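# Move one bottle from the cabinet onto the bench

## Task

Take a single bottle out of the cabinet and leave it standing upright on the bench, with the remaining two bottles still inside the cabinet.

## Robot and tools

Robot: two UR-style six-joint arms, left_arm and right_arm, each with a two-finger gripper (140 mm max opening; the fingers do not fold) and a wrist camera. Each arm rides a carriage on one shared floor track that runs along y at x = 0. left_rail carries left_arm and is always the carriage on the +y side; right_rail carries right_arm. Each arm base sits at x = 0, y = its carriage position_m, z = 0.04 m, facing +x. The carriages must stay roughly 0.7 to 0.78 m apart or the clearance check halts them.

Scene frame (used by all results): fixed to the table; table top is z = 0, +z up, +x the direction the arms face, +y to their left. The table edge is at x = 0.17 m. Positions are in metres, orientation as a wxyz quaternion, velocities in m/s and rad/s. Gripper frame: fingers point along its +z, close along its y. end_effector_position is the point between the pads when shut; fingertips extend about 33 mm past it at small openings, about 9 mm when wide open.

execute_actions(actions, cameras): runs actions in sequence. Each action may hold "rows", "steps", "until" and device commands. rows: up to 15 rows, each one control step (1/30 s). Every row is one flat list of 18 numbers in [-1, 1], both arms always: left dx, dy, dz, rx, ry, rz, gripper position, force_limit, speed, then the same nine for the right arm. dx..rz are an offset (not a pose) from that arm's Hand target as it stood when the action began, expressed in that Hand target's own axes; 1.0 = 0.6 m or 180 degrees; rx, ry, rz form one rotation vector. All rows in an action count from that same start, so a repeated offset in a later action adds up. Sending six zeros holds an arm at its Hand target. Gripper position: +1 fully open, about -0.8 pads touch, -1 closes until blocked. force_limit (-1 about 14 N up to +1 about 58 N at slow close) and speed (-1 about 30 mm/s, +1 about 250 mm/s) both start at +1; faster closes squeeze harder. To leave a gripper alone, resend its last three numbers (0 is a real command). steps: 1 to 450, at least one per row, default 15; after the last row the arm keeps heading to that row's target. Ramp offsets gradually (e.g. +0.01 per row is about 0.18 m/s) so held things are not jerked. Rail commands: {"left_rail": {"position_m": ...}} (left -0.8 to 1.5, right -1.5 to 0.8 m), plus speed_m_s (0.01 to 1) and acceleration_factor (0.1 to 1), or {"stop": true}. To drive, send position_m then an action like {"steps": n, "until": {"left_rail": {"position_status": ["!=", "moving"]}}}. until reads only rail fields, with comparisons =, !=, <, <=, >, >=, or {"all"/"any": {"status": "ended"}}. Arm row targets ride along with a moving carriage, so let it arrive before aiming at scene points. Images come back only for an empty actions list or when cameras names them. Any bad value or name rejects the whole call.

move(target, speed, blend, stop_force, zero, blocking, cameras): straight-line planned motion. target is one 18-number row, or a list of up to 15 rows; every row is an offset from the same starting Hand targets, not chained. speed in m/s (0.002 to 3.6, default 0.25). blend in m rounds corners of a list. stop_force in N (3 to 120, one value for both arms) ends an arm's path on a felt push; not reliable when the gripper rotates, and leave it out when backing off something you press on. zero (only with stop_force) re-zeros first. blocking=false returns early; then call wait or stop before new rows or moves. The result adds a "move:" line (done, off_target, held, fault, moving) and limits such as paced or held. Paths do not avoid obstacles; avoid paths passing close to an arm's own base.

wait(seconds 0 to 10); stop() brakes a running move (not rails); zoom_image(camera, region [x0,y0,x1,y1] pixels, max 504x504) on cam_high, cam_low, cam_front, cam_side, cam_left_wrist, cam_right_wrist; zero_wrist_force(arm); read_manual(section); finished_scene(scene) ends the scene irreversibly, the goal must hold with the robot hands-off.

Result lines: end_effector pose and velocities; Hand target (base for the next offsets); Joint positions/velocities per arm (rail m, then six joints in rad); joint torques; Wrist force/torque in the gripper's axes plus peak line; Tool commands; gripper position_measured (counts: 3 open, ~230 pads meet) and object_status (0 moving, 1 blocked opening, 2 blocked closing = holding, 3 reached target/pads met). After closing with -1, confirm 2. To tighten, raise force_limit and change position to -0.98. Rail fields: position_m, position_status (moving, done, contact_stop, time_out, stopped, stopped_with_arm, stopped_for_other_arm, stopped_for_other_carriage), position_answer (taken/not_taken). Resend goals after stops as the status implies.

Avoid: anything falling off the table or set on the track or metal strip (fails the task); dropping or releasing a moving part; hard hits, slams and presses. Arms are stiff: commanding even slightly beyond a firm contact can cause a fault stop (torque limits 130 N m big joints, 24.3 N m wrists; about 150 N net force). Faults freeze an arm for 10 s. Never let the arms or grippers press on each other. Orientation commands are clipped to 32 degrees from the measured one per step. Long stretched holds heat motors (MOTOR HOT at 70 °C, brakes at 85 °C). Hold heavy parts near their centre and avoid twisting stiff things.

Each tool is called after "Call:" as name([rows], argument=value, ...), one row to a line, values as JSON.

## Session

Call:
execute_actions(actions=[])

Scene clock: 0.00 s.
left_arm: end_effector_position=(+0.3456, +1.0554, +0.5800) position_measured=3 object_status=3 end_effector_quat_wxyz=(+0.000, +0.000, +1.000, +0.000) | right_arm: end_effector_position=(+0.3456, -1.0611, +0.5800) position_measured=3 object_status=3 end_effector_quat_wxyz=(+0.000, +0.000, +1.000, +0.000)
Joint positions: left_arm=[1.028 -0.316 -1.725 0.971 -0.816 -1.571 -0.316] | right_arm=[-1.088 -0.316 -1.725 0.971 -0.816 -1.571 -0.316]
Joint velocities: within noise
Joint torques (N m): no reading
Wrist force (N): no reading
Wrist torque (N m): no reading
Wrist force, peak (N): no reading
Hand target: left_arm +0.3456, +1.0554, +0.5800; +0.000, +0.000, +1.000, +0.000 | right_arm +0.3456, -1.0611, +0.5800; +0.000, +0.000, +1.000, +0.000
Tool commands: left_gripper/position=+1.0 left_gripper/force_limit=+1.0 left_gripper/speed=+1.0 right_gripper/position=+1.0 right_gripper/force_limit=+1.0 right_gripper/speed=+1.0
left_rail: position_m=1.028 position_status=done
right_rail: position_m=-1.088 position_status=done

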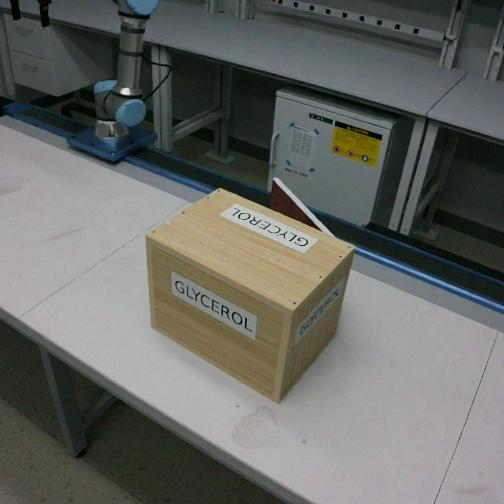

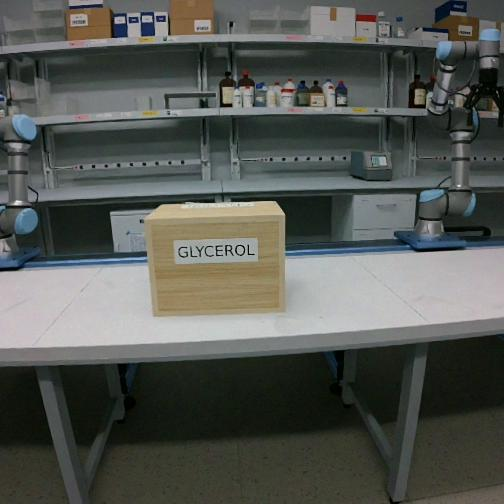

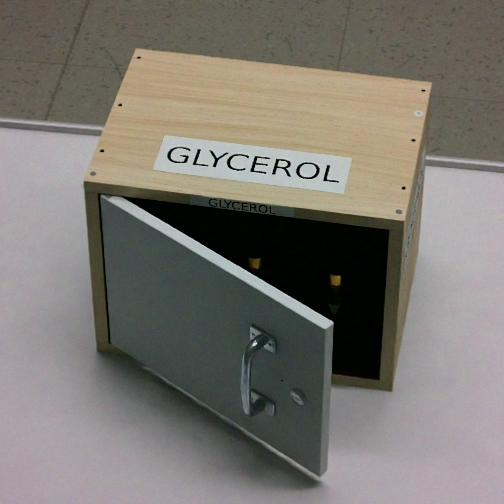

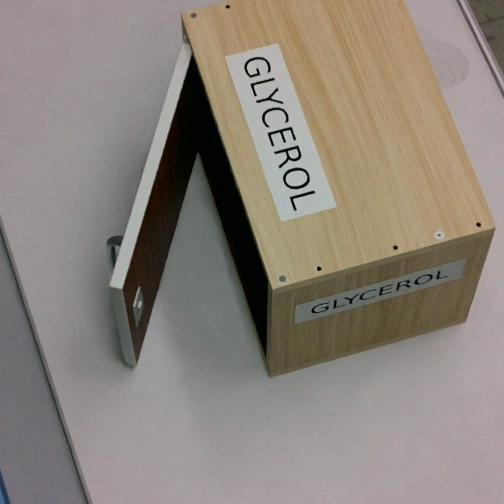

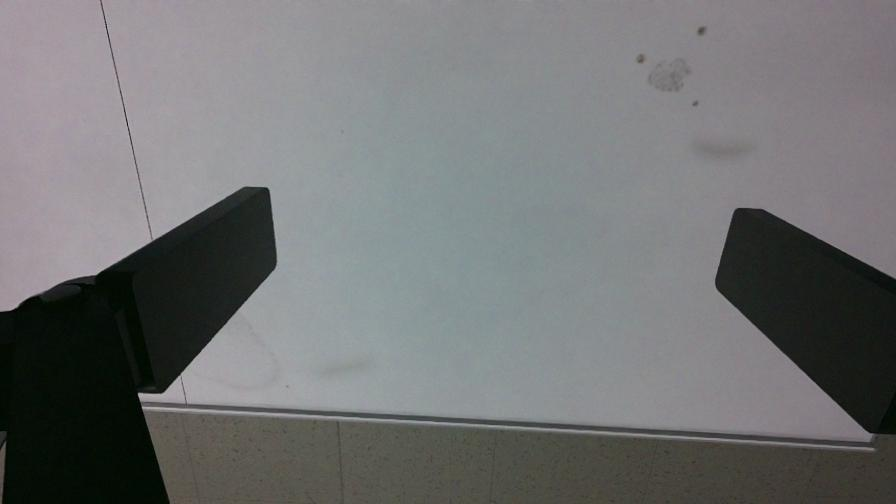

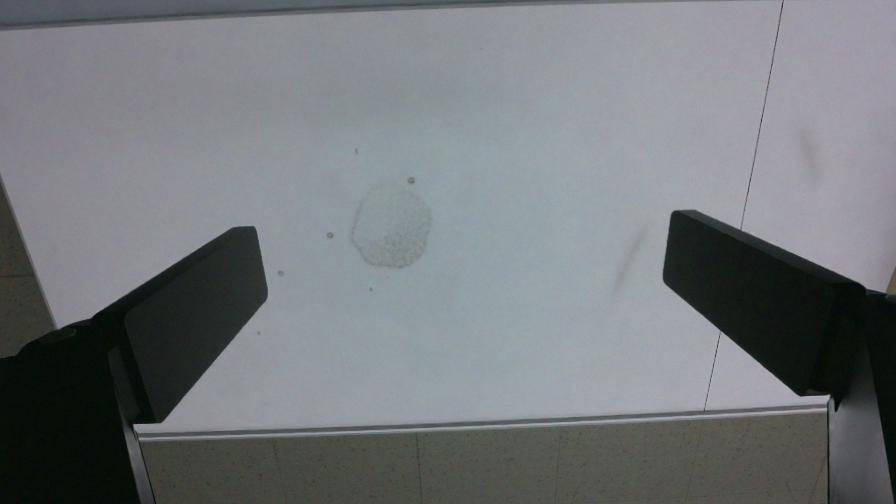

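Call:
zoom_image(camera="cam_front", region=[180, 180, 430, 430])

Call:
zoom_image(camera="cam_side", region=[80, 180, 300, 400])

Scaled by 2.016 from the camera's 504x504 image, which has a finer 720x720 frame.

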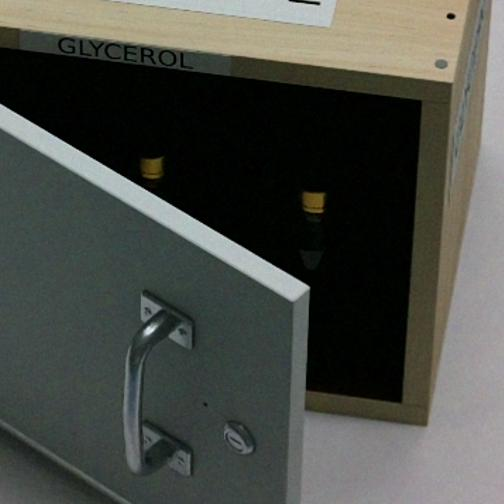

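Scaled by 2.291 from the camera's 504x504 image, which has a finer 720x720 frame.

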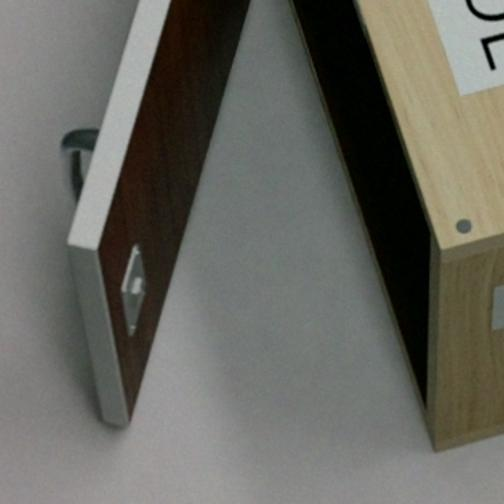

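Call:
execute_actions([
  {"right_rail":{"position_m":-0.4},"rows":[[0,0,0,0,0,0,1,1,1,0,0,0,0,0,0,-0.85,-0.9,0]],"steps":200,"until":{"right_rail":{"position_status":["!=","moving"]}}},
])

Call:
move([
  [0,0,0,0,0,0,1,1,1,-0.05,0.0883,0.3,0,0,0,-0.85,-0.9,0],
  [0,0,0,0,0,0,1,1,1,-0.05,0.0883,0.6333,0,0,0,-0.85,-0.9,0],
  [0,0,0,0,0,0,1,1,1,-0.0407,0.405,0.6333,0,0,0,-0.85,-0.9,0],
  [0,0,0,0,0,0,1,1,1,0.1193,0.505,0.6333,0,0,0,-0.85,-0.9,0],
], blend=0.02, speed=[0.3,0.25,0.15,0.07], cameras=["cam_front","cam_side"])

Scene clock: 4.50 s.
left_arm: end_effector_position=(+0.3456, +1.0554, +0.5800) position_measured=3 object_status=3 end_effector_quat_wxyz=(+0.000, +0.000, +1.000, +0.000) | right_arm: end_effector_position=(+0.3456, -0.3728, +0.5800) position_measured=232 object_status=3 end_effector_quat_wxyz=(+0.000, +0.000, +1.000, +0.000)
Joint positions: left_arm=[1.028 -0.316 -1.725 0.971 -0.816 -1.571 -0.316] | right_arm=[-0.4 -0.316 -1.725 0.971 -0.816 -1.571 -0.316]
Joint torques (N m): left_arm=[-0.06 -12.48 -21.31 -2.66 -0.05 0.29] | right_arm=[0.4 -11.76 -20.96 -2.77 -0.06 -0.15]
Wrist force (N): left_arm=[-0.1 -0.1 -0.5] | right_arm=[0.0 0.0 -0.1]
Wrist torque (N m): left_arm=[-0.01 0.03 0.01] | right_arm=[0.00 0.01 0.00]
Wrist force, peak (N): left_arm=[0.4 0.0 -0.5] | right_arm=[-0.1 -1.8 -0.1]
Hand target: left_arm +0.3456, +1.0554, +0.5800; +0.000, +0.000, +1.000, +0.000 | right_arm +0.3456, -0.3728, +0.5800; +0.000, +0.000, +1.000, +0.000
Off the commanded pose: left_arm 0.000 m, 0 deg | right_arm 0.000 m, 0 deg.
left_rail: position_m=1.028 position_status=done
right_rail: position_m=-0.400 position_status=done

Scene clock: 9.37 s.
left_arm: end_effector_position=(+0.3456, +1.0554, +0.5800) position_measured=3 object_status=3 end_effector_quat_wxyz=(+0.000, +0.000, +1.000, +0.000) | right_arm: end_effector_position=(+0.2741, -0.0698, +0.2000) position_measured=232 object_status=3 end_effector_quat_wxyz=(+0.000, +0.000, +1.000, +0.000)
Joint positions: left_arm=[1.028 -0.316 -1.725 0.971 -0.816 -1.571 -0.316] | right_arm=[-0.4 0.562 -1.731 2.018 -1.857 -1.571 0.562]
Joint torques (N m): left_arm=[0.85 -12.82 -21.24 -2.55 -0.07 0.35] | right_arm=[11.46 -23 -13.39 -0.14 -2.26 1.7]
Wrist force (N): left_arm=[0.0 -0.3 -0.1] | right_arm=[-1.9 -1.0 -1.0]
Wrist torque (N m): left_arm=[-0.06 -0.01 0.01] | right_arm=[-0.08 0.21 -0.02]
Wrist force, peak (N): left_arm=[0.0 0.2 -0.7] | right_arm=[-5.6 -3.1 -0.5]
Hand target: left_arm +0.3456, +1.0554, +0.5800; +0.000, +0.000, +1.000, +0.000 | right_arm +0.2740, -0.0698, +0.2000; +0.000, +0.000, +1.000, +0.000
Off the commanded pose: left_arm 0.000 m, 0 deg | right_arm 0.000 m, 0 deg.
left_rail: position_m=1.028 position_status=done
right_rail: position_m=-0.400 position_status=done
move: done
Images, in order (width x height): cam_front 504x504, cam_side 504x504.

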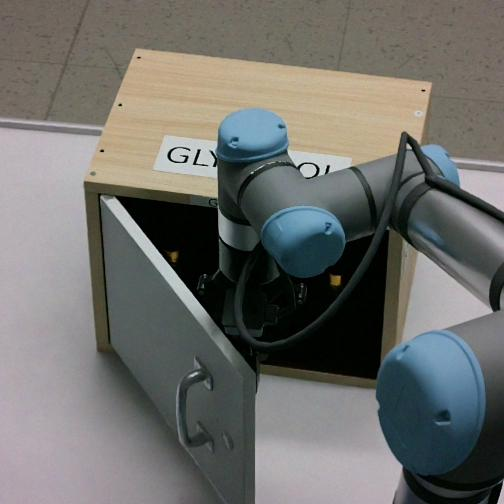

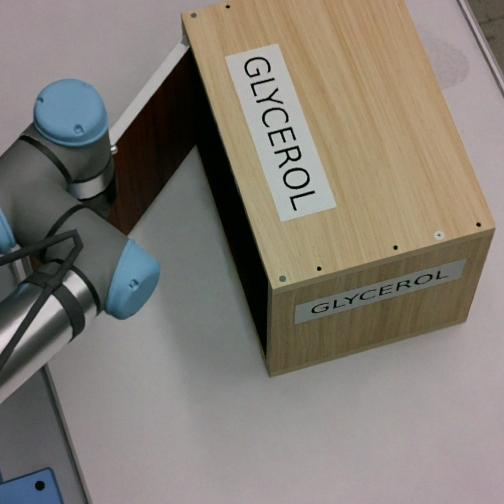

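Call:
move([
  [0,0,0,0,0,0,1,1,1,0.1117,0.133,0,0,0,0,-0.85,-0.9,0],
  [0,0,0,0,0,0,1,1,1,0.1707,0.2963,0,0,0,0,-0.85,-0.9,0],
  [0,0,0,0,0,0,1,1,1,0.162,0.5,0,0,0,0,-0.85,-0.9,0],
], blend=0.02, speed=0.08)

Call:
move([
  [0,0,0,0,0,0,1,1,1,-0.03,-0.2,0,0,0,0,-0.85,-0.9,0],
  [0,0,0,0,0,0,1,1,1,-0.03,-0.3,-0.5,0,0,0,-0.85,-0.9,0],
  [0,0,0,0,0,0,1,1,1,0.05,-0.85,-0.5,0,0,0,-0.85,-0.9,0],
], blend=0.02, speed=0.25, cameras=["cam_front","cam_side","cam_low"])

Call:
zoom_image(camera="cam_front", region=[80, 180, 430, 430])

Scene clock: 15.03 s.
left_arm: end_effector_position=(+0.3456, +1.0554, +0.5800) position_measured=3 object_status=3 end_effector_quat_wxyz=(+0.000, +0.000, +1.000, +0.000) | right_arm: end_effector_position=(+0.1768, +0.2302, +0.2000) position_measured=232 object_status=3 end_effector_quat_wxyz=(+0.000, +0.000, +1.000, +0.000)
Joint positions: left_arm=[1.028 -0.316 -1.725 0.971 -0.816 -1.571 -0.316] | right_arm=[-0.4 1.092 -1.189 1.409 -1.791 -1.571 1.092]
Joint torques (N m): left_arm=[0.68 -12.73 -21.23 -2.6 -0.04 0.27] | right_arm=[11.41 -32.16 -37.13 -0.72 -2.32 1.4]
Wrist force (N): left_arm=[0.0 0.0 -0.1] | right_arm=[0.3 -1.5 -1.1]
Wrist torque (N m): left_arm=[-0.01 0.00 0.01] | right_arm=[-0.13 -0.02 -0.06]
Wrist force, peak (N): left_arm=[-0.2 -0.1 -0.7] | right_arm=[-3.0 -2.0 -1.5]
Hand target: left_arm +0.3456, +1.0554, +0.5800; +0.000, +0.000, +1.000, +0.000 | right_arm +0.1768, +0.2302, +0.2000; +0.000, +0.000, +1.000, +0.000
Off the commanded pose: left_arm 0.000 m, 0 deg | right_arm 0.000 m, 0 deg.
left_rail: position_m=1.028 position_status=done
right_rail: position_m=-0.400 position_status=done
move: done

Scene clock: 19.07 s.
left_arm: end_effector_position=(+0.3456, +1.0554, +0.5800) position_measured=3 object_status=3 end_effector_quat_wxyz=(+0.000, +0.000, +1.000, +0.000) | right_arm: end_effector_position=(+0.1468, -0.2797, +0.5000) position_measured=232 object_status=3 end_effector_quat_wxyz=(+0.000, +0.000, +1.000, +0.000)
Joint positions: left_arm=[1.028 -0.316 -1.725 0.971 -0.816 -1.571 -0.316] | right_arm=[-0.4 -0.092 -2.206 1.459 -0.823 -1.571 -0.092]
Joint torques (N m): left_arm=[0.58 -12.21 -21.18 -2.51 0.06 0.3] | right_arm=[-12.14 0 -31.19 -0.41 2.44 -1.88]
Wrist force (N): left_arm=[0.2 0.0 -0.3] | right_arm=[-0.3 0.1 -0.2]
Wrist torque (N m): left_arm=[0.01 -0.05 0.01] | right_arm=[0.00 0.05 0.14]
Wrist force, peak (N): left_arm=[0.6 0.0 -0.5] | right_arm=[-0.8 1.2 -2.1]
Hand target: left_arm +0.3456, +1.0554, +0.5800; +0.000, +0.000, +1.000, +0.000 | right_arm +0.1468, -0.2797, +0.5000; +0.000, +0.000, +1.000, +0.000
Off the commanded pose: left_arm 0.000 m, 0 deg | right_arm 0.000 m, 0 deg.
left_rail: position_m=1.028 position_status=done
right_rail: position_m=-0.400 position_status=done
move: done
Images, in order (width x height): cam_low 504x504, cam_front 504x504, cam_side 504x504.

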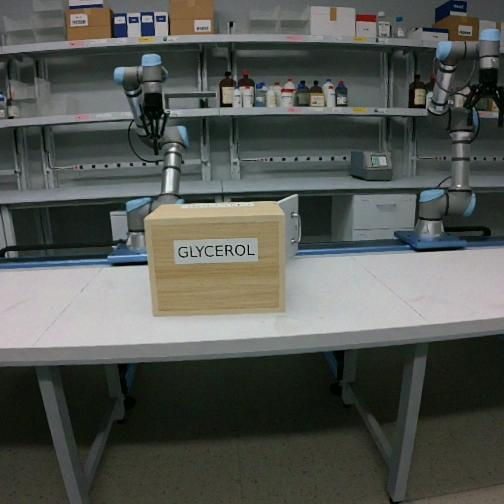

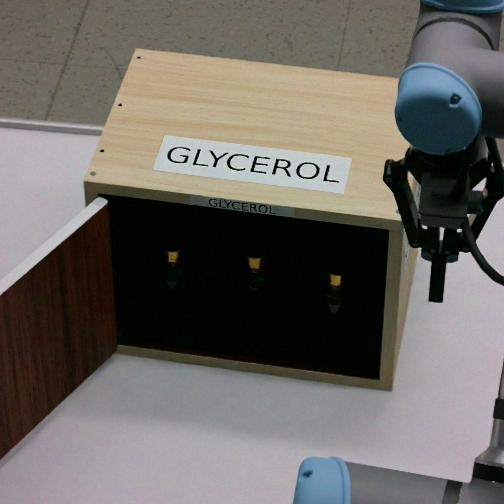

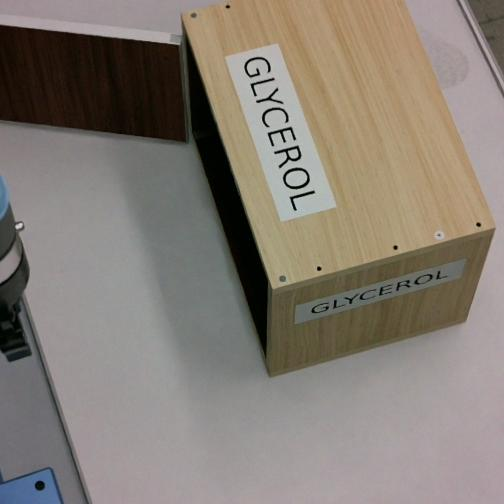

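Scaled by 1.440 from the camera's 504x504 image, which has a finer 720x720 frame.

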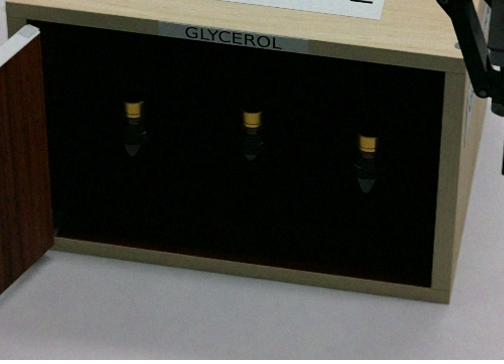

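Call:
execute_actions([
  {"right_rail":{"position_m":-0.75},"steps":200,"until":{"right_rail":{"position_status":["!=","moving"]}}},
])

Call:
move([
  [0,0,0,0,0,0,1,1,1,-0.422,0.383,0,0,0,0,1,-0.9,0],
  [0,0,0,0,0,0,1,1,1,-0.422,0.383,0,0,-0.5,0,1,-0.9,0],
  [0,0,0,0,0,0,1,1,1,-0.305,0.8167,0.4,-0.7071,0,0.7071,1,-0.9,0],
], blend=[0.03,0.03,0], speed=[0.3,0.6,0.6], cameras=["cam_front","cam_right_wrist"])

Scene clock: 22.17 s.
left_arm: end_effector_position=(+0.3456, +1.0554, +0.5800) position_measured=3 object_status=3 end_effector_quat_wxyz=(+0.000, +0.000, +1.000, +0.000) | right_arm: end_effector_position=(+0.1468, -0.6297, +0.5000) position_measured=232 object_status=3 end_effector_quat_wxyz=(+0.000, +0.000, +1.000, +0.000)
Joint positions: left_arm=[1.028 -0.316 -1.725 0.971 -0.816 -1.571 -0.316] | right_arm=[-0.75 -0.093 -2.206 1.459 -0.823 -1.571 -0.093]
Joint torques (N m): left_arm=[0.44 -12.78 -21 -2.43 0.03 0.31] | right_arm=[-7.89 0.69 -24.12 -1.92 0.4 -1.76]
Wrist force (N): left_arm=[0.1 -0.2 -0.1] | right_arm=[-0.2 -0.1 -0.1]
Wrist torque (N m): left_arm=[-0.05 -0.03 0.01] | right_arm=[-0.03 0.04 0.14]
Wrist force, peak (N): left_arm=[0.4 -0.3 -0.5] | right_arm=[-0.3 -1.3 -0.3]
Hand target: left_arm +0.3456, +1.0554, +0.5800; +0.000, +0.000, +1.000, +0.000 | right_arm +0.1468, -0.6297, +0.5000; +0.000, +0.000, +1.000, +0.000
Tool commands: left_gripper/position=+1.0 left_gripper/force_limit=+1.0 left_gripper/speed=+1.0 right_gripper/position=-0.85 right_gripper/force_limit=-0.9 right_gripper/speed=+0.0
Off the commanded pose: left_arm 0.000 m, 0 deg | right_arm 0.000 m, 0 deg.
left_rail: position_m=1.028 position_status=done
right_rail: position_m=-0.750 position_status=done

Scene clock: 28.53 s.
left_arm: end_effector_position=(+0.3456, +1.0554, +0.5800) position_measured=3 object_status=3 end_effector_quat_wxyz=(+0.000, +0.000, +1.000, +0.000) | right_arm: end_effector_position=(+0.3298, -0.1397, +0.2600) position_measured=3 object_status=3 end_effector_quat_wxyz=(+0.000, +0.707, +0.000, +0.707)
Joint positions: left_arm=[1.028 -0.316 -1.725 0.971 -0.816 -1.571 -0.316] | right_arm=[-0.75 1.32 -0.643 1.503 -4.003 -2.891 3.14]
Joint torques (N m): left_arm=[0.46 -12.28 -21.08 -2.36 0.2 0.38] | right_arm=[-6.2 -55.25 -4.58 1.93 2.4 1.39]
Wrist force (N): left_arm=[0.0 0.0 -0.4] | right_arm=[1.2 -1.2 1.6]
Wrist torque (N m): left_arm=[0.00 0.00 0.00] | right_arm=[-0.38 -0.08 -0.01]
Wrist force, peak (N): left_arm=[0.1 0.1 -0.6] | right_arm=[-3.1 1.1 -0.3]
Hand target: left_arm +0.3456, +1.0554, +0.5800; +0.000, +0.000, +1.000, +0.000 | right_arm +0.3298, -0.1397, +0.2600; +0.000, +0.707, +0.000, +0.707
Off the commanded pose: left_arm 0.000 m, 0 deg | right_arm 0.000 m, 0 deg.
left_rail: position_m=1.028 position_status=done
right_rail: position_m=-0.750 position_status=done
move: done
camera_calibration:
cam_right_wrist: T_world_to_cam=[[-0.0153223, -0.999488, -0.028106, -0.116446], [-0.335332, 0.031618, -0.941569, 0.366808], [0.941976, -0.00500222, -0.335644, -0.0857669], [0, 0, 0, 1]] pos_world=[0.202008, -0.128414, 0.313315]
Images, in order (width x height): cam_front 504x504, cam_right_wrist 896x504.

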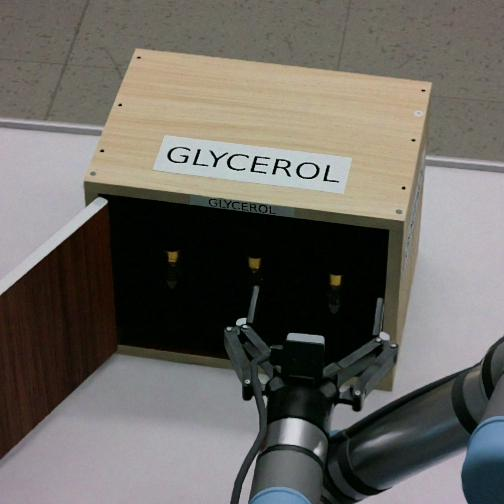

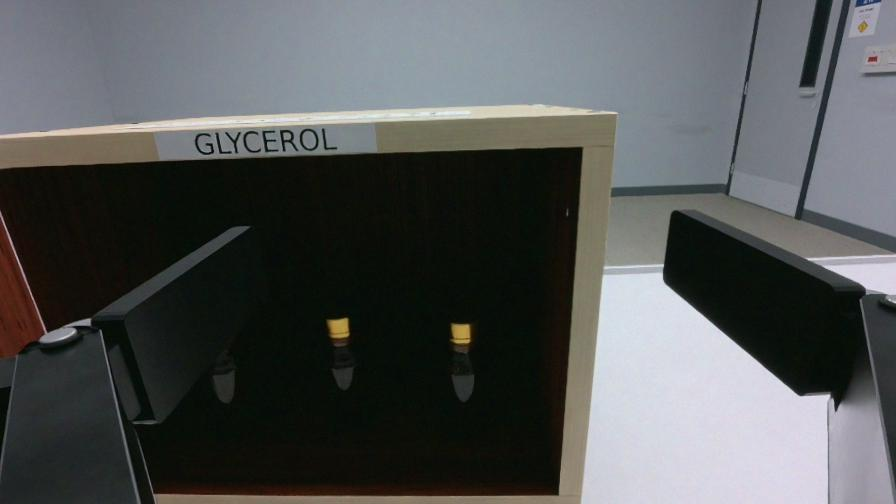

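Call:
zoom_image(camera="cam_right_wrist", region=[280, 280, 560, 504])

Scaled by 1.800 from the camera's 896x504 image, which has a finer 1280x720 frame.

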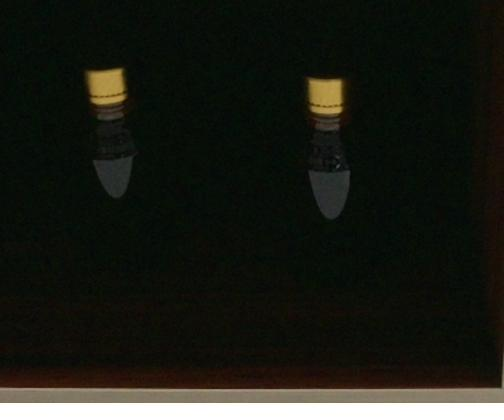

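Call:
move(target=[0,0,0,0,0,0,1,1,1,-0.3,0,0.05,0,0,0,0.14,-0.9,0], speed=0.2, cameras=["cam_front","cam_right_wrist","cam_side"])

Call:
zoom_image(camera="cam_right_wrist", region=[250, 150, 650, 400])

Scene clock: 31.03 s.
left_arm: end_effector_position=(+0.3456, +1.0554, +0.5800) position_measured=3 object_status=3 end_effector_quat_wxyz=(+0.000, +0.000, +1.000, +0.000) | right_arm: end_effector_position=(+0.3390, -0.1405, +0.2035) position_measured=112 object_status=3 end_effector_quat_wxyz=(+0.000, +0.708, +0.000, +0.706)
Joint positions: left_arm=[1.028 -0.316 -1.725 0.971 -0.816 -1.571 -0.316] | right_arm=[-0.75 1.305 -0.544 1.487 -4.07 -2.875 3.156]
Joint torques (N m): left_arm=[0.4 -12.81 -21.05 -2.28 0.18 0.3] | right_arm=[11.48 -56.25 -3.15 1.98 -2.55 0.96]
Wrist force (N): left_arm=[0.1 -0.2 -0.3] | right_arm=[1.3 -1.2 1.9]
Wrist torque (N m): left_arm=[-0.05 -0.02 0.00] | right_arm=[-0.37 -0.14 0.20]
Wrist force, peak (N): left_arm=[0.2 0.1 -0.6] | right_arm=[-7.9 -0.7 3.7]
Hand target: left_arm +0.3456, +1.0554, +0.5800; +0.000, +0.000, +1.000, +0.000 | right_arm +0.3390, -0.1405, +0.2036; +0.000, +0.708, +0.000, +0.706 (not the last commanded pose)
Off the commanded pose: left_arm 0.000 m, 0 deg | right_arm 0.125 m, 0 deg.
left_rail: position_m=1.028 position_status=done
right_rail: position_m=-0.750 position_status=done
move: held (right_arm; a check stopped the path); limits=held
pose unreachable (right arm): on one or more control steps of this call, first in action 0 (counted from 0), this arm could not follow its commanded pose, so it was not sent that pose on those steps. It may still have moved: this result reports where it is.
cause: moving toward the commanded pose would bring a part of the arm (just beyond joint 5 (wrist 1)) too close to the robot's own body.
camera_calibration:
cam_right_wrist: T_world_to_cam=[[-0.0154461, -0.999478, -0.0283583, -0.118583], [-0.339228, 0.0319178, -0.940162, 0.317783], [0.940577, -0.00490186, -0.339545, -0.112218], [0, 0, 0, 1]] pos_world=[0.211519, -0.129214, 0.257301]
Images, in order (width x height): cam_front 504x504, cam_side 504x504, cam_right_wrist 896x504.

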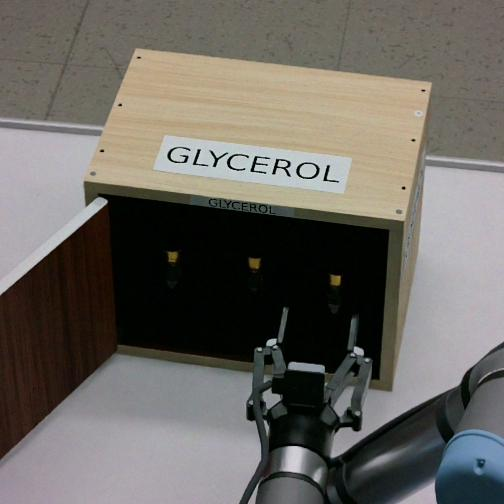

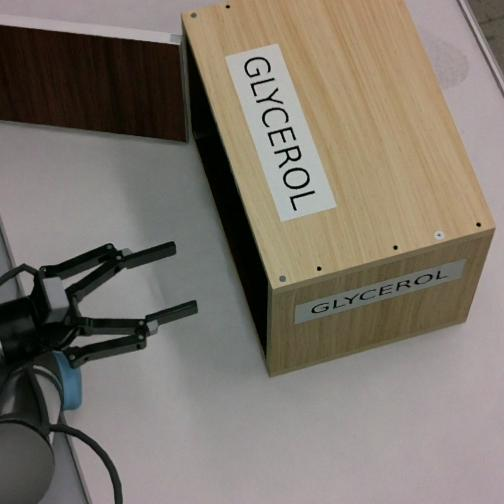

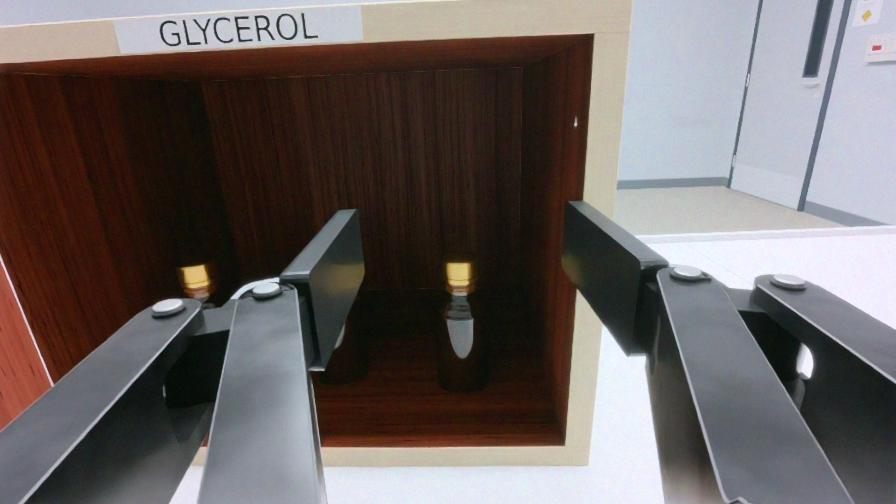

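Scaled by 1.260 from the camera's 896x504 image, which has a finer 1280x720 frame.

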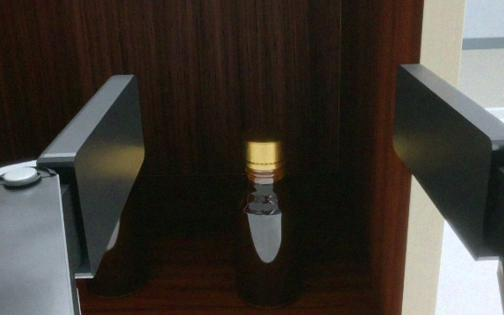

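Call:
move([
  [0,0,0,0,0,0,1,1,1,0.03,0,0.04,0,-0.1667,0,0.14,-0.9,0],
  [0,0,0,0,0,0,1,1,1,-0.218,0,0.085,0,-0.1667,0,0.14,-0.9,0],
], speed=0.25, blend=0.01, cameras=["cam_front","cam_right_wrist","cam_side"])

Call:
zoom_image(camera="cam_right_wrist", region=[250, 50, 650, 350])

Scene clock: 34.77 s.
left_arm: end_effector_position=(+0.3456, +1.0554, +0.5800) position_measured=3 object_status=3 end_effector_quat_wxyz=(+0.000, +0.000, +1.000, +0.000) | right_arm: end_effector_position=(+0.3895, -0.1405, +0.0727) position_measured=112 object_status=3 end_effector_quat_wxyz=(+0.000, +0.867, +0.000, +0.498)
Joint positions: left_arm=[1.028 -0.316 -1.725 0.971 -0.816 -1.571 -0.316] | right_arm=[-0.75 1.159 -0.769 1.747 -3.15 -2.484 3.998]
Joint torques (N m): left_arm=[0.54 -12.02 -21.38 -2.27 0.18 0.32] | right_arm=[-10.66 -39.96 -27.97 -5.58 0.72 -1.98]
Wrist force (N): left_arm=[0.1 0.2 -0.1] | right_arm=[0.3 -0.6 0.9]
Wrist torque (N m): left_arm=[0.03 -0.02 0.01] | right_arm=[-0.19 0.05 0.20]
Wrist force, peak (N): left_arm=[0.4 0.0 -0.7] | right_arm=[3.2 -0.8 -0.1]
Hand target: left_arm +0.3456, +1.0554, +0.5800; +0.000, +0.000, +1.000, +0.000 | right_arm +0.3895, -0.1405, +0.0726; +0.000, +0.867, +0.000, +0.498
Off the commanded pose: left_arm 0.000 m, 0 deg | right_arm 0.000 m, 0 deg.
left_rail: position_m=1.028 position_status=done
right_rail: position_m=-0.750 position_status=done
move: done
camera_calibration:
cam_right_wrist: T_world_to_cam=[[-0.0274274, -0.99948, -0.0169836, -0.117647], [-0.763957, 0.0319155, -0.644478, 0.355812], [0.644684, -0.00470163, -0.764434, -0.057914], [0, 0, 0, 1]] pos_world=[0.305934, -0.129214, 0.183043]
Images, in order (width x height): cam_front 504x504, cam_side 504x504, cam_right_wrist 896x504.

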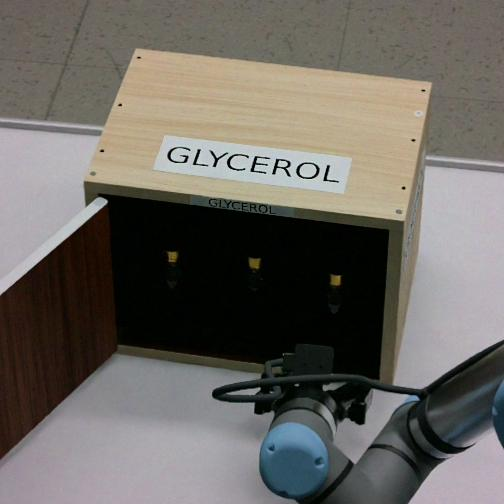

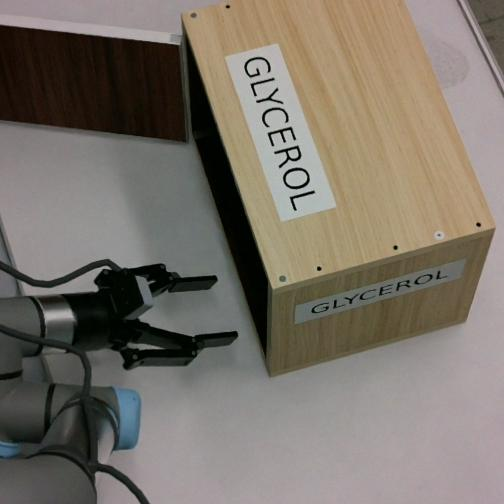

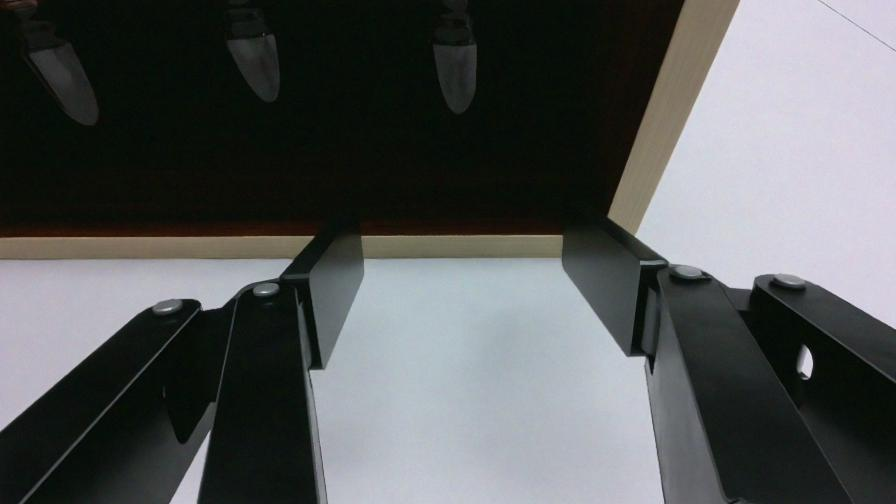

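Scaled by 1.260 from the camera's 896x504 image, which has a finer 1280x720 frame.

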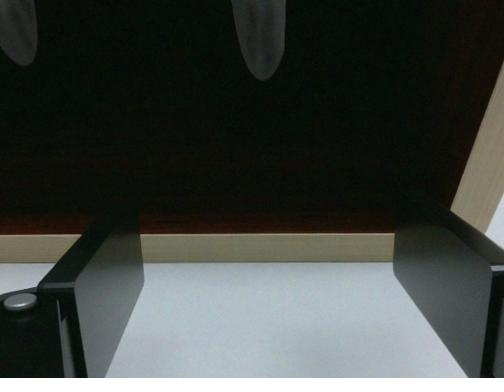

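Call:
move(target=[0,0,0,0,0,0,1,1,1,0.075,0,0.13,0,0,0,0.14,-0.9,0], speed=0.12, cameras=["cam_front","cam_right_wrist"])

Call:
zoom_image(camera="cam_right_wrist", region=[250, 0, 650, 300])

Scene clock: 36.30 s.
left_arm: end_effector_position=(+0.3456, +1.0554, +0.5800) position_measured=3 object_status=3 end_effector_quat_wxyz=(+0.000, +0.000, +1.000, +0.000) | right_arm: end_effector_position=(+0.4794, -0.1405, +0.0722) position_measured=112 object_status=3 end_effector_quat_wxyz=(+0.000, +0.867, +0.000, +0.498)
Joint positions: left_arm=[1.028 -0.316 -1.725 0.971 -0.816 -1.571 -0.316] | right_arm=[-0.75 1.03 -0.706 1.641 -3.23 -2.405 3.839]
Joint torques (N m): left_arm=[0.61 -12.53 -21.17 -2.2 0.26 0.29] | right_arm=[-10.11 -40.13 -28.06 -5.4 1.08 -1.72]
Wrist force (N): left_arm=[0.1 -0.1 -0.3] | right_arm=[0.6 -0.8 1.4]
Wrist torque (N m): left_arm=[-0.01 -0.01 0.01] | right_arm=[-0.21 -0.03 0.18]
Wrist force, peak (N): left_arm=[-0.1 0.3 -0.6] | right_arm=[1.0 -0.8 2.0]
Hand target: left_arm +0.3456, +1.0554, +0.5800; +0.000, +0.000, +1.000, +0.000 | right_arm +0.4795, -0.1405, +0.0722; +0.000, +0.867, +0.000, +0.498
Off the commanded pose: left_arm 0.000 m, 0 deg | right_arm 0.000 m, 0 deg.
left_rail: position_m=1.028 position_status=done
right_rail: position_m=-0.750 position_status=done
move: done
camera_calibration:
cam_right_wrist: T_world_to_cam=[[-0.0274274, -0.99948, -0.0169836, -0.115185], [-0.763957, 0.0319155, -0.644478, 0.42431], [0.644684, -0.00470163, -0.764434, -0.116241], [0, 0, 0, 1]] pos_world=[0.395934, -0.129214, 0.182643]
Images, in order (width x height): cam_front 504x504, cam_right_wrist 896x504.

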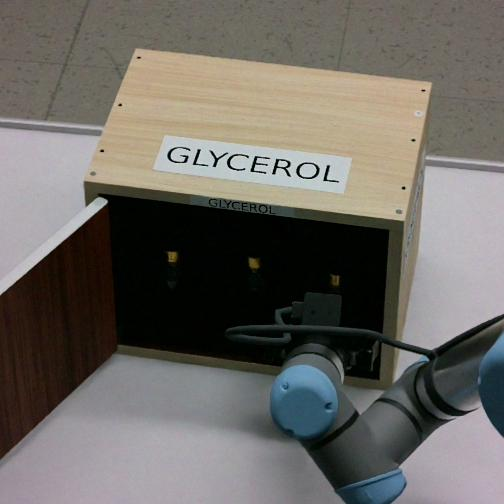

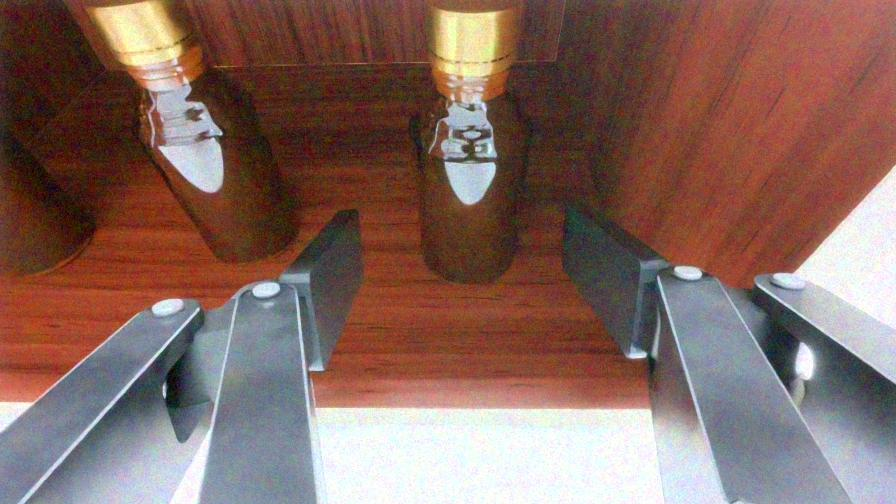

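Scaled by 1.260 from the camera's 896x504 image, which has a finer 1280x720 frame.

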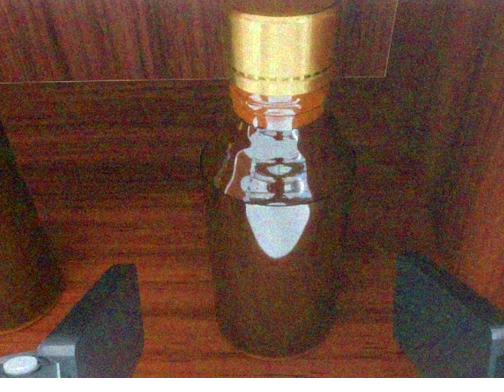

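Call:
move([
  [0,0,0,0,0,0,1,1,1,0.0442,0,0.0765,0,0,0,0.14,-0.3,-1],
  [0,0,0,0,0,0,1,1,1,0.0442,0,0.0765,0,0,0,-1,-0.3,-1],
], speed=0.1, cameras=["cam_right_wrist"])

Scene clock: 39.03 s.
left_arm: end_effector_position=(+0.3456, +1.0554, +0.5800) position_measured=3 object_status=3 end_effector_quat_wxyz=(+0.000, +0.000, +1.000, +0.000) | right_arm: end_effector_position=(+0.5326, -0.1404, +0.0720) position_measured=161 object_status=0 end_effector_quat_wxyz=(+0.000, +0.867, +0.000, +0.498)
Joint positions: left_arm=[1.028 -0.316 -1.725 0.971 -0.816 -1.571 -0.316] | right_arm=[-0.75 0.96 -0.665 1.561 -3.244 -2.357 3.765]
Joint torques (N m): left_arm=[0.34 -12.5 -21.37 -2.18 0.21 0.28] | right_arm=[-4.85 -42.12 -26.27 -1 1.2 -1.23]
Wrist force (N): left_arm=[0.0 0.0 -0.2] | right_arm=[4.8 2.2 -4.0]
Wrist torque (N m): left_arm=[0.01 0.00 0.00] | right_arm=[-0.27 -0.14 0.05]
Wrist force, peak (N): left_arm=[0.1 -0.2 -0.5] | right_arm=[4.8 2.2 -4.0]
Hand target: left_arm +0.3456, +1.0554, +0.5800; +0.000, +0.000, +1.000, +0.000 | right_arm +0.5325, -0.1404, +0.0720; +0.000, +0.867, +0.000, +0.498
Off the commanded pose: left_arm 0.000 m, 0 deg | right_arm 0.000 m, 0 deg.
left_rail: position_m=1.028 position_status=done
right_rail: position_m=-0.750 position_status=done
move: done
camera_calibration:
cam_right_wrist: T_world_to_cam=[[-0.0274274, -0.99948, -0.0169836, -0.113732], [-0.763957, 0.0319155, -0.644478, 0.464748], [0.644684, -0.00470163, -0.764434, -0.150627], [0, 0, 0, 1]] pos_world=[0.449034, -0.129214, 0.182443]
Images, in order (width x height): cam_right_wrist 896x504.

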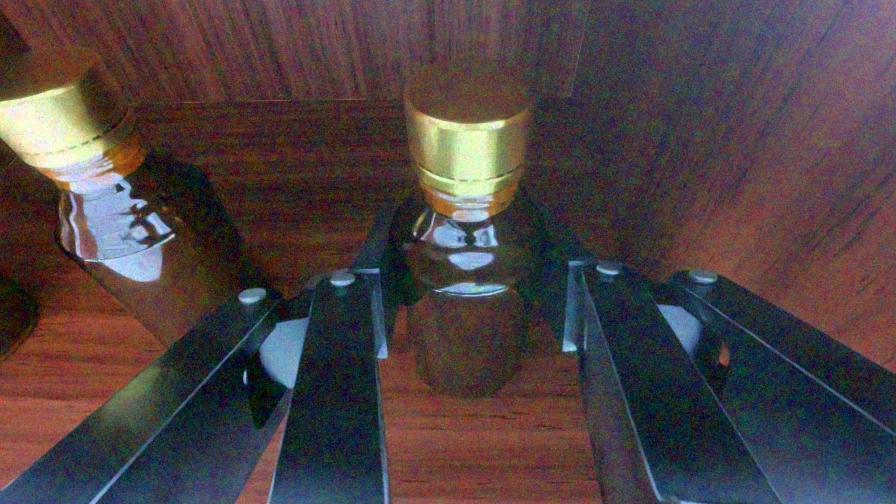

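Call:
move(target=[0,0,0,0,0,0,1,1,1,0.036,0,-0.021,0,0,0,-1,-0.3,-1], speed=0.05, cameras=["cam_right_wrist"])

Scene clock: 40.17 s.
left_arm: end_effector_position=(+0.3456, +1.0554, +0.5800) position_measured=3 object_status=3 end_effector_quat_wxyz=(+0.000, +0.000, +1.000, +0.000) | right_arm: end_effector_position=(+0.5325, -0.1405, +0.0969) position_measured=161 object_status=2 end_effector_quat_wxyz=(+0.000, +0.867, +0.000, +0.498)
Joint positions: left_arm=[1.028 -0.316 -1.725 0.971 -0.816 -1.571 -0.316] | right_arm=[-0.75 0.96 -0.71 1.566 -3.204 -2.357 3.765]
Joint torques (N m): left_arm=[0.51 -12.57 -21.21 -2.17 0.27 0.36] | right_arm=[2.99 -58.4 -8.58 -1.45 -3.58 0.78]
Wrist force (N): left_arm=[0.1 0.0 -0.3] | right_arm=[-2.3 -0.5 2.6]
Wrist torque (N m): left_arm=[-0.01 -0.02 0.01] | right_arm=[-0.18 0.10 0.19]
Wrist force, peak (N): left_arm=[0.2 0.1 -0.5] | right_arm=[5.0 2.2 -4.2]
Hand target: left_arm +0.3456, +1.0554, +0.5800; +0.000, +0.000, +1.000, +0.000 | right_arm +0.5325, -0.1404, +0.0970; +0.000, +0.867, +0.000, +0.498
Off the commanded pose: left_arm 0.000 m, 0 deg | right_arm 0.000 m, 0 deg.
left_rail: position_m=1.028 position_status=done
right_rail: position_m=-0.750 position_status=done
move: done
camera_calibration:
cam_right_wrist: T_world_to_cam=[[-0.0274274, -0.99948, -0.0169836, -0.113309], [-0.763957, 0.0319155, -0.644478, 0.480795], [0.644684, -0.00470163, -0.764434, -0.131593], [0, 0, 0, 1]] pos_world=[0.449034, -0.129214, 0.207343]
Images, in order (width x height): cam_right_wrist 896x504.

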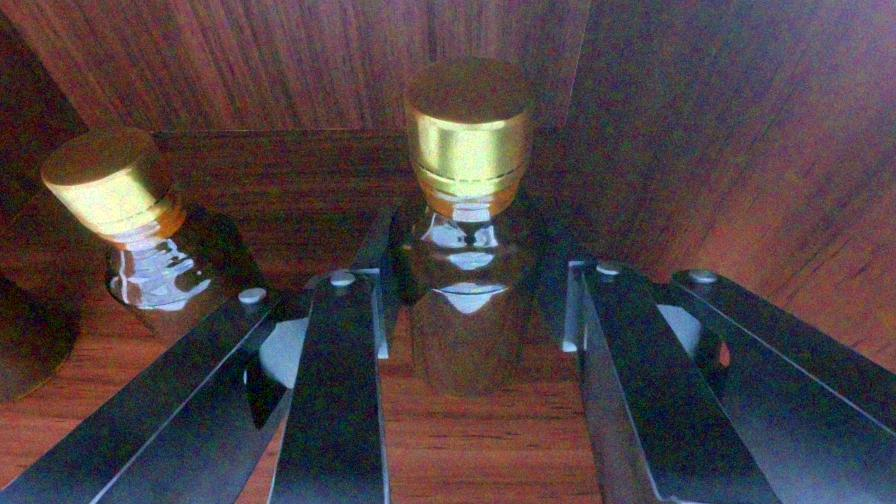

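Call:
move(target=[0,0,0,0,0,0,1,1,1,-0.1188,0,-0.2057,0,0,0,-1,-0.3,-1], speed=0.12)

Call:
execute_actions([
  {"right_rail":{"position_m":-1.05,"speed_m_s":0.3,"acceleration_factor":0.4},"steps":200,"until":{"right_rail":{"position_status":["!=","moving"]}}},
], cameras=["cam_side","cam_right_wrist"])

Scene clock: 42.30 s.
left_arm: end_effector_position=(+0.3456, +1.0554, +0.5800) position_measured=3 object_status=3 end_effector_quat_wxyz=(+0.000, +0.000, +1.000, +0.000) | right_arm: end_effector_position=(+0.3901, -0.1405, +0.0976) position_measured=161 object_status=2 end_effector_quat_wxyz=(+0.000, +0.867, +0.000, +0.498)
Joint positions: left_arm=[1.028 -0.316 -1.725 0.971 -0.816 -1.571 -0.316] | right_arm=[-0.75 1.158 -0.817 1.749 -3.106 -2.484 3.997]
Joint torques (N m): left_arm=[0.51 -12.59 -21.25 -2.08 0.21 0.27] | right_arm=[11.82 -52.78 -7 -1.33 -4.5 1.79]
Wrist force (N): left_arm=[-0.1 0.2 -0.1] | right_arm=[-2.4 -0.7 2.4]
Wrist torque (N m): left_arm=[0.04 0.02 0.01] | right_arm=[-0.21 0.11 -0.02]
Wrist force, peak (N): left_arm=[-0.1 -0.2 -0.7] | right_arm=[-1.7 -0.5 3.8]
Hand target: left_arm +0.3456, +1.0554, +0.5800; +0.000, +0.000, +1.000, +0.000 | right_arm +0.3900, -0.1405, +0.0976; +0.000, +0.867, +0.000, +0.498
Off the commanded pose: left_arm 0.000 m, 0 deg | right_arm 0.000 m, 0 deg.
left_rail: position_m=1.028 position_status=done
right_rail: position_m=-0.750 position_status=done
move: done

Scene clock: 44.60 s.
left_arm: end_effector_position=(+0.3456, +1.0554, +0.5800) position_measured=3 object_status=3 end_effector_quat_wxyz=(+0.000, +0.000, +1.000, +0.000) | right_arm: end_effector_position=(+0.3900, -0.4405, +0.0976) position_measured=161 object_status=2 end_effector_quat_wxyz=(+0.000, +0.867, +0.000, +0.498)
Joint positions: left_arm=[1.028 -0.316 -1.725 0.971 -0.816 -1.571 -0.316] | right_arm=[-1.05 1.158 -0.817 1.749 -3.105 -2.484 3.997]
Joint torques (N m): left_arm=[0.76 -12.57 -21.57 -2.16 0.27 0.25] | right_arm=[9.84 -48.48 -15.4 -1.72 -3.76 1.37]
Wrist force (N): left_arm=[0.2 0.0 -0.5] | right_arm=[-2.1 -0.7 2.2]
Wrist torque (N m): left_arm=[-0.01 -0.04 0.01] | right_arm=[-0.21 0.06 -0.01]
Wrist force, peak (N): left_arm=[0.1 0.2 -0.6] | right_arm=[-2.3 -1.4 2.4]
Hand target: left_arm +0.3456, +1.0554, +0.5800; +0.000, +0.000, +1.000, +0.000 | right_arm +0.3900, -0.4405, +0.0976; +0.000, +0.867, +0.000, +0.498
Tool commands: left_gripper/position=+1.0 left_gripper/force_limit=+1.0 left_gripper/speed=+1.0 right_gripper/position=-1.0 right_gripper/force_limit=-0.3 right_gripper/speed=-1.0
Off the commanded pose: left_arm 0.000 m, 0 deg | right_arm 0.000 m, 0 deg.
left_rail: position_m=1.028 position_status=done
right_rail: position_m=-1.050 speed_m_s=0.30 position_status=done
camera_calibration:
cam_right_wrist: T_world_to_cam=[[-0.0274274, -0.99948, -0.0169836, -0.417051], [-0.763957, 0.0319155, -0.644478, 0.381893], [0.644684, -0.00470163, -0.764434, -0.0406769], [0, 0, 0, 1]] pos_world=[0.306534, -0.429214, 0.207943]
Images, in order (width x height): cam_side 504x504, cam_right_wrist 896x504.

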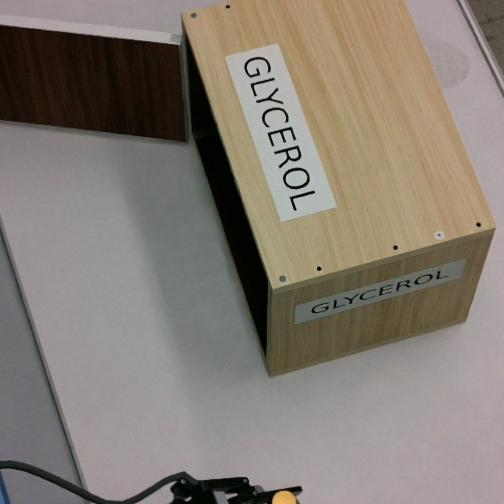

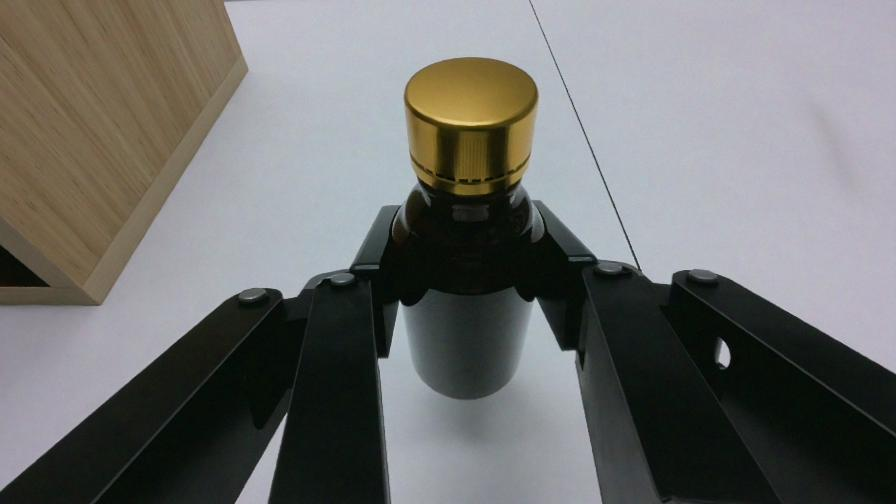

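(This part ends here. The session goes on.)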